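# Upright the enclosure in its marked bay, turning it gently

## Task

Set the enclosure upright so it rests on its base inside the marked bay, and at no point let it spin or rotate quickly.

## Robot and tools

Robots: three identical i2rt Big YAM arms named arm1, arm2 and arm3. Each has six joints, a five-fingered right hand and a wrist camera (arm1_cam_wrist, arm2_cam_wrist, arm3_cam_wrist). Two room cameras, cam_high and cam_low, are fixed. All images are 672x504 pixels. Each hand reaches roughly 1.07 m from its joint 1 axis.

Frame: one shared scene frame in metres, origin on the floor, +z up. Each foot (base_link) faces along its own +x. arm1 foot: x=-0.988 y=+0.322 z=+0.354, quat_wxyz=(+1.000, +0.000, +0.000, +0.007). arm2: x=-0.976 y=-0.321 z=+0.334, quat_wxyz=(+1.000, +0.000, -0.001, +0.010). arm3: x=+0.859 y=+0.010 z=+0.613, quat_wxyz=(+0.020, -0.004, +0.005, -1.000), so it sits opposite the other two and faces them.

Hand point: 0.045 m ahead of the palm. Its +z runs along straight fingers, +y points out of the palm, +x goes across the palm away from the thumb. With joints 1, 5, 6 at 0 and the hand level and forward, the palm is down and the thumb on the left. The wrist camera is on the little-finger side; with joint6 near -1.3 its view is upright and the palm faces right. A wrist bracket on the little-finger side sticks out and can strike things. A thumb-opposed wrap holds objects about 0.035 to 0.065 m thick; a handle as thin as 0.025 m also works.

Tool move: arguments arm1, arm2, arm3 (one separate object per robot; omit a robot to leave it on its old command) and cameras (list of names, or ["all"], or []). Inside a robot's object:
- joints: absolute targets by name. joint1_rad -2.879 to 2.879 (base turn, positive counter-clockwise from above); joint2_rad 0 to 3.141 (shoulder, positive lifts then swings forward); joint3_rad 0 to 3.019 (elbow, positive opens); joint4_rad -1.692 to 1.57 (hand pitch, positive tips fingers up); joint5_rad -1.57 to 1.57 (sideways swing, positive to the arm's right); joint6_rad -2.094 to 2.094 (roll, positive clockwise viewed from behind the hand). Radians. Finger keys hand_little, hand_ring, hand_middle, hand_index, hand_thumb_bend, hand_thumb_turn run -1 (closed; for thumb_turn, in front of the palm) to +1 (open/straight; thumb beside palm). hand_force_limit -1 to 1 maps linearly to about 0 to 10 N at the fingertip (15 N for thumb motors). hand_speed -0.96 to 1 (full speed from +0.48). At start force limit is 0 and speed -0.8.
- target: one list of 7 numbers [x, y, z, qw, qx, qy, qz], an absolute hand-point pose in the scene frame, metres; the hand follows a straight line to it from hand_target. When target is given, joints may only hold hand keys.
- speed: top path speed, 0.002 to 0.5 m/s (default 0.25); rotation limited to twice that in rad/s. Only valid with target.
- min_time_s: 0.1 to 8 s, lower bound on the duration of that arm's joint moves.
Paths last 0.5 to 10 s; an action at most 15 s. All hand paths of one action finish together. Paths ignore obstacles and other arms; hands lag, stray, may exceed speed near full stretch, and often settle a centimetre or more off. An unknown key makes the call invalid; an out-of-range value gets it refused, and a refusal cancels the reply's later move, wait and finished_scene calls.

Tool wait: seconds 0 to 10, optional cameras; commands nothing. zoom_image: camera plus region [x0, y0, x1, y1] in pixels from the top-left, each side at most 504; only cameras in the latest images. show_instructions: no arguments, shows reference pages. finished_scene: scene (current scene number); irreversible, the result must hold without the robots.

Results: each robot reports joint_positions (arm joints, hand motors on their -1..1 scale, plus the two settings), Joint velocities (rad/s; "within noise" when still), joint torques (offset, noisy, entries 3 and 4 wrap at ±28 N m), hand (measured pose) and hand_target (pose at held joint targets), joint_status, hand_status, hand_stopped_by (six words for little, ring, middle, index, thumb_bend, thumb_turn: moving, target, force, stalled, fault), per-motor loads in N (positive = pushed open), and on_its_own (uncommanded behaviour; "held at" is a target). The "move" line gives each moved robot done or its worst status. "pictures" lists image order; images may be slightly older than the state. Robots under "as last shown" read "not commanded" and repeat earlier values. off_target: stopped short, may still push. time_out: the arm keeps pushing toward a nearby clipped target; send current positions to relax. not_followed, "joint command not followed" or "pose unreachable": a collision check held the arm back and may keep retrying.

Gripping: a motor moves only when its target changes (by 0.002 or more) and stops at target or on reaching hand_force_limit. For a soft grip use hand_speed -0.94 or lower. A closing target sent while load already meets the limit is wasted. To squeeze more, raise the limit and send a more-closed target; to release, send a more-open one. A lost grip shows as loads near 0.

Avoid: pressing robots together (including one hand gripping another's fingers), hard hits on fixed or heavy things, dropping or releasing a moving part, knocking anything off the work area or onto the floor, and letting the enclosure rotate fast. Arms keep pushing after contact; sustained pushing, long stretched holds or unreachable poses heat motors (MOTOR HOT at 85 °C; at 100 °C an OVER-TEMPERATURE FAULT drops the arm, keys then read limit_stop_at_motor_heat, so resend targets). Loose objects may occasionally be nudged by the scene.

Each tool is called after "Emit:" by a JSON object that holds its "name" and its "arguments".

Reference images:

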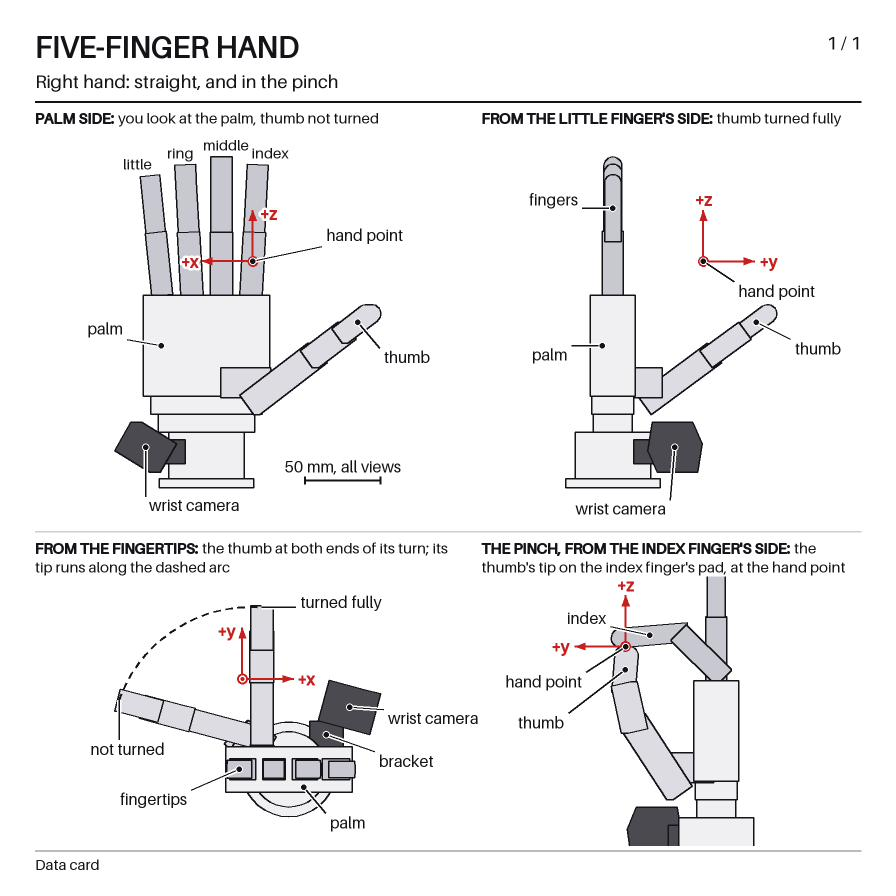

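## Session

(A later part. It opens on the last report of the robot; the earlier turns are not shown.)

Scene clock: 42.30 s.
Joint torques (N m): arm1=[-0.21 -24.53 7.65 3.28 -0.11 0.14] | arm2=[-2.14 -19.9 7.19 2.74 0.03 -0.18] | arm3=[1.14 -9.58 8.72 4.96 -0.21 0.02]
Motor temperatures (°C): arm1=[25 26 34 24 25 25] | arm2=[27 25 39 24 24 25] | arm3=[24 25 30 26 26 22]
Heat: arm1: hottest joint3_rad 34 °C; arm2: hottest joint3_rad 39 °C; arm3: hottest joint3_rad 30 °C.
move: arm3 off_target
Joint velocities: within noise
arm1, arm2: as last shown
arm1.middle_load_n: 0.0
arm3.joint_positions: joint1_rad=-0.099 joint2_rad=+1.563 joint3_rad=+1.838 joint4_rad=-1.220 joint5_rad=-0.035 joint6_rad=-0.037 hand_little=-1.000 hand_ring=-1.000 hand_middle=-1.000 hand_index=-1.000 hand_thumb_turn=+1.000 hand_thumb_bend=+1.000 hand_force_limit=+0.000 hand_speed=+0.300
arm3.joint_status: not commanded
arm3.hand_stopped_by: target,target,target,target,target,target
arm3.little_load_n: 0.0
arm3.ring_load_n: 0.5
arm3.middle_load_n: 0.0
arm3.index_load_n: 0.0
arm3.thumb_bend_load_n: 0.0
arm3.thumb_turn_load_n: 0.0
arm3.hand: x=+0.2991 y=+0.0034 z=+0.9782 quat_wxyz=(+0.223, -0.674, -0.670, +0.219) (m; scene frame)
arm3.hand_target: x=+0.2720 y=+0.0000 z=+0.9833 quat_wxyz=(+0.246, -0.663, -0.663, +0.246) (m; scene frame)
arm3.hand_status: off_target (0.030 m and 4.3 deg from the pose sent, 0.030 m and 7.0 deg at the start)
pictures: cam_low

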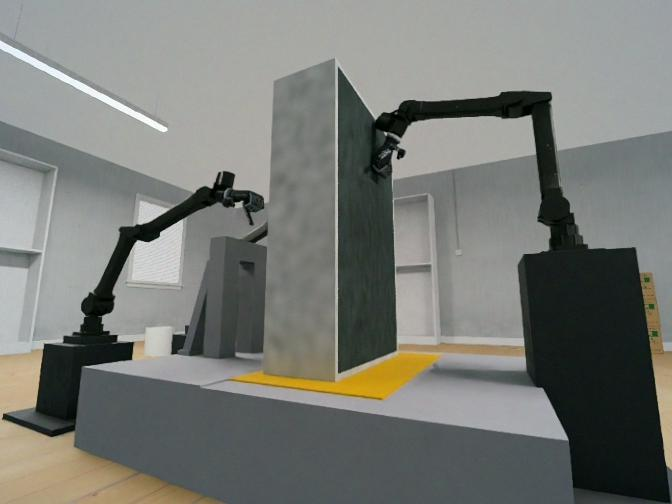

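Emit:
{"name": "move", "arguments": {"arm3": {"target": [0.38, 0, 0.985, 0.242, -0.6645, -0.6645, 0.242], "speed": 0.05}, "arm1": {"target": [-0.19, 0.27, 0.84, 0.464, -0.534, 0.534, -0.464], "speed": 0.08}, "arm2": {"target": [-0.19, -0.19, 0.84, 0.464, -0.534, 0.534, -0.464], "speed": 0.08}, "cameras": ["cam_low", "cam_high"]}}

Emit:
{"name": "zoom_image", "arguments": {"camera": "cam_low", "region": [220, 150, 500, 430]}}

Scene clock: 46.10 s.
Joint torques (N m): arm1=[-1.03 -23.06 7.72 3.29 -0.22 0.12] | arm2=[-1.14 -17.85 7.34 2.73 0.21 -0.17] | arm3=[0.03 -9.58 8.06 2.02 -0.04 -0.09]
Motor temperatures (°C): arm1=[25 27 34 24 25 25] | arm2=[27 26 39 24 24 25] | arm3=[24 25 30 26 26 22]
Heat: arm1: hottest joint3_rad 34 °C; arm2: hottest joint3_rad 39 °C; arm3: hottest joint3_rad 30 °C.
move: arm1 done; arm2 done; arm3 off_target
Joint velocities: within noise
arm1.joint_positions: joint1_rad=-0.144 joint2_rad=+1.818 joint3_rad=+2.089 joint4_rad=-0.428 joint5_rad=-0.128 joint6_rad=-0.034 hand_little=-1.000 hand_ring=-1.000 hand_middle=-1.000 hand_index=-1.000 hand_thumb_turn=+1.000 hand_thumb_bend=+1.000 hand_force_limit=+0.000 hand_speed=+0.300
arm1.joint_status: not commanded
arm1.hand_stopped_by: target,target,target,target,target,target
arm1.little_load_n: 0.0
arm1.ring_load_n: 0.5
arm1.middle_load_n: 0.0
arm1.index_load_n: 0.0
arm1.thumb_bend_load_n: 0.0
arm1.thumb_turn_load_n: -0.5
arm1.hand: x=-0.1886 y=+0.2701 z=+0.8357 quat_wxyz=(-0.456, +0.541, -0.534, +0.463) (m; scene frame)
arm1.hand_target: x=-0.1901 y=+0.2700 z=+0.8400 quat_wxyz=(-0.464, +0.534, -0.534, +0.464) (m; scene frame)
arm1.hand_status: done (0.005 m and 1.2 deg from the pose sent, 0.054 m and 1.0 deg at the start)
arm2.joint_positions: joint1_rad=+0.140 joint2_rad=+1.810 joint3_rad=+2.136 joint4_rad=-0.476 joint5_rad=+0.162 joint6_rad=+0.037 hand_little=-1.000 hand_ring=-1.000 hand_middle=-1.000 hand_index=-1.000 hand_thumb_turn=-1.000 hand_thumb_bend=+1.000 hand_force_limit=+0.000 hand_speed=+0.300
arm2.joint_status: not commanded
arm2.hand_stopped_by: target,target,target,target,target,target
arm2.little_load_n: 0.0
arm2.ring_load_n: 0.0
arm2.middle_load_n: 0.0
arm2.index_load_n: 0.0
arm2.thumb_bend_load_n: 0.5
arm2.thumb_turn_load_n: 0.0
arm2.hand: x=-0.1880 y=-0.1932 z=+0.8407 quat_wxyz=(-0.464, +0.531, -0.540, +0.460) (m; scene frame)
arm2.hand_target: x=-0.1900 y=-0.1900 z=+0.8401 quat_wxyz=(-0.464, +0.534, -0.534, +0.464) (m; scene frame)
arm2.hand_status: done (0.004 m and 0.9 deg from the pose sent, 0.057 m and 0.9 deg at the start)
arm3.joint_positions: joint1_rad=-0.099 joint2_rad=+1.325 joint3_rad=+1.567 joint4_rad=-1.152 joint5_rad=-0.047 joint6_rad=-0.037 hand_little=-1.000 hand_ring=-1.000 hand_middle=-1.000 hand_index=-1.000 hand_thumb_turn=+1.000 hand_thumb_bend=+1.000 hand_force_limit=+0.000 hand_speed=+0.300
arm3.joint_status: not commanded
arm3.hand_stopped_by: target,target,target,target,target,target
arm3.little_load_n: 0.0
arm3.ring_load_n: 0.0
arm3.middle_load_n: 0.0
arm3.index_load_n: 0.0
arm3.thumb_bend_load_n: 0.0
arm3.thumb_turn_load_n: 0.0
arm3.hand: x=+0.3786 y=-0.0034 z=+0.9738 quat_wxyz=(+0.231, -0.668, -0.668, +0.234) (m; scene frame)
arm3.hand_target: x=+0.3801 y=+0.0000 z=+0.9850 quat_wxyz=(+0.242, -0.664, -0.664, +0.242) (m; scene frame)
arm3.hand_status: off_target (0.012 m and 1.7 deg from the pose sent, 0.081 m and 3.6 deg at the start)
pictures: cam_high, cam_low

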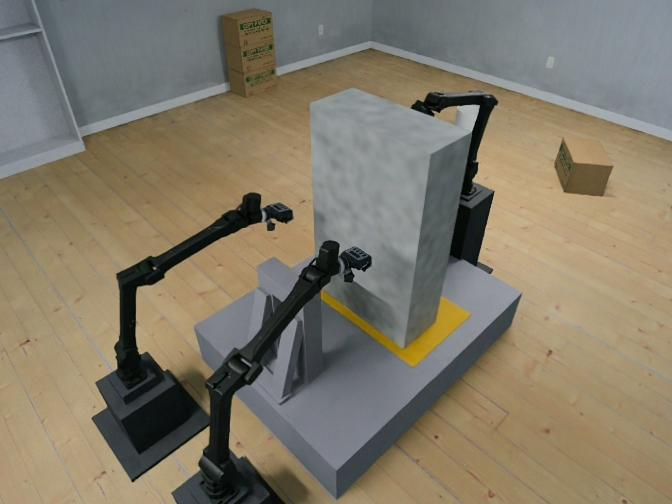

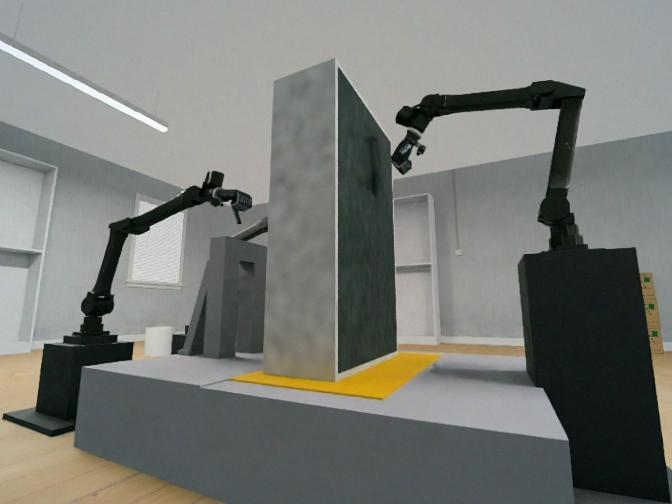

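Scaled by 1.800 from the camera's 672x504 image, which has a finer 960x720 frame.

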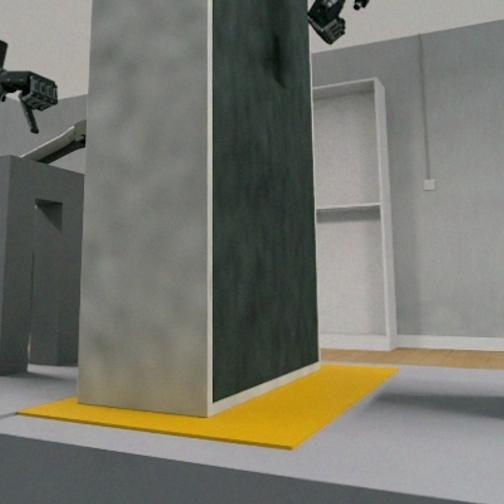

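Emit:
{"name": "finished_scene", "arguments": {"scene": 2}}

The scene is finished: the task was done.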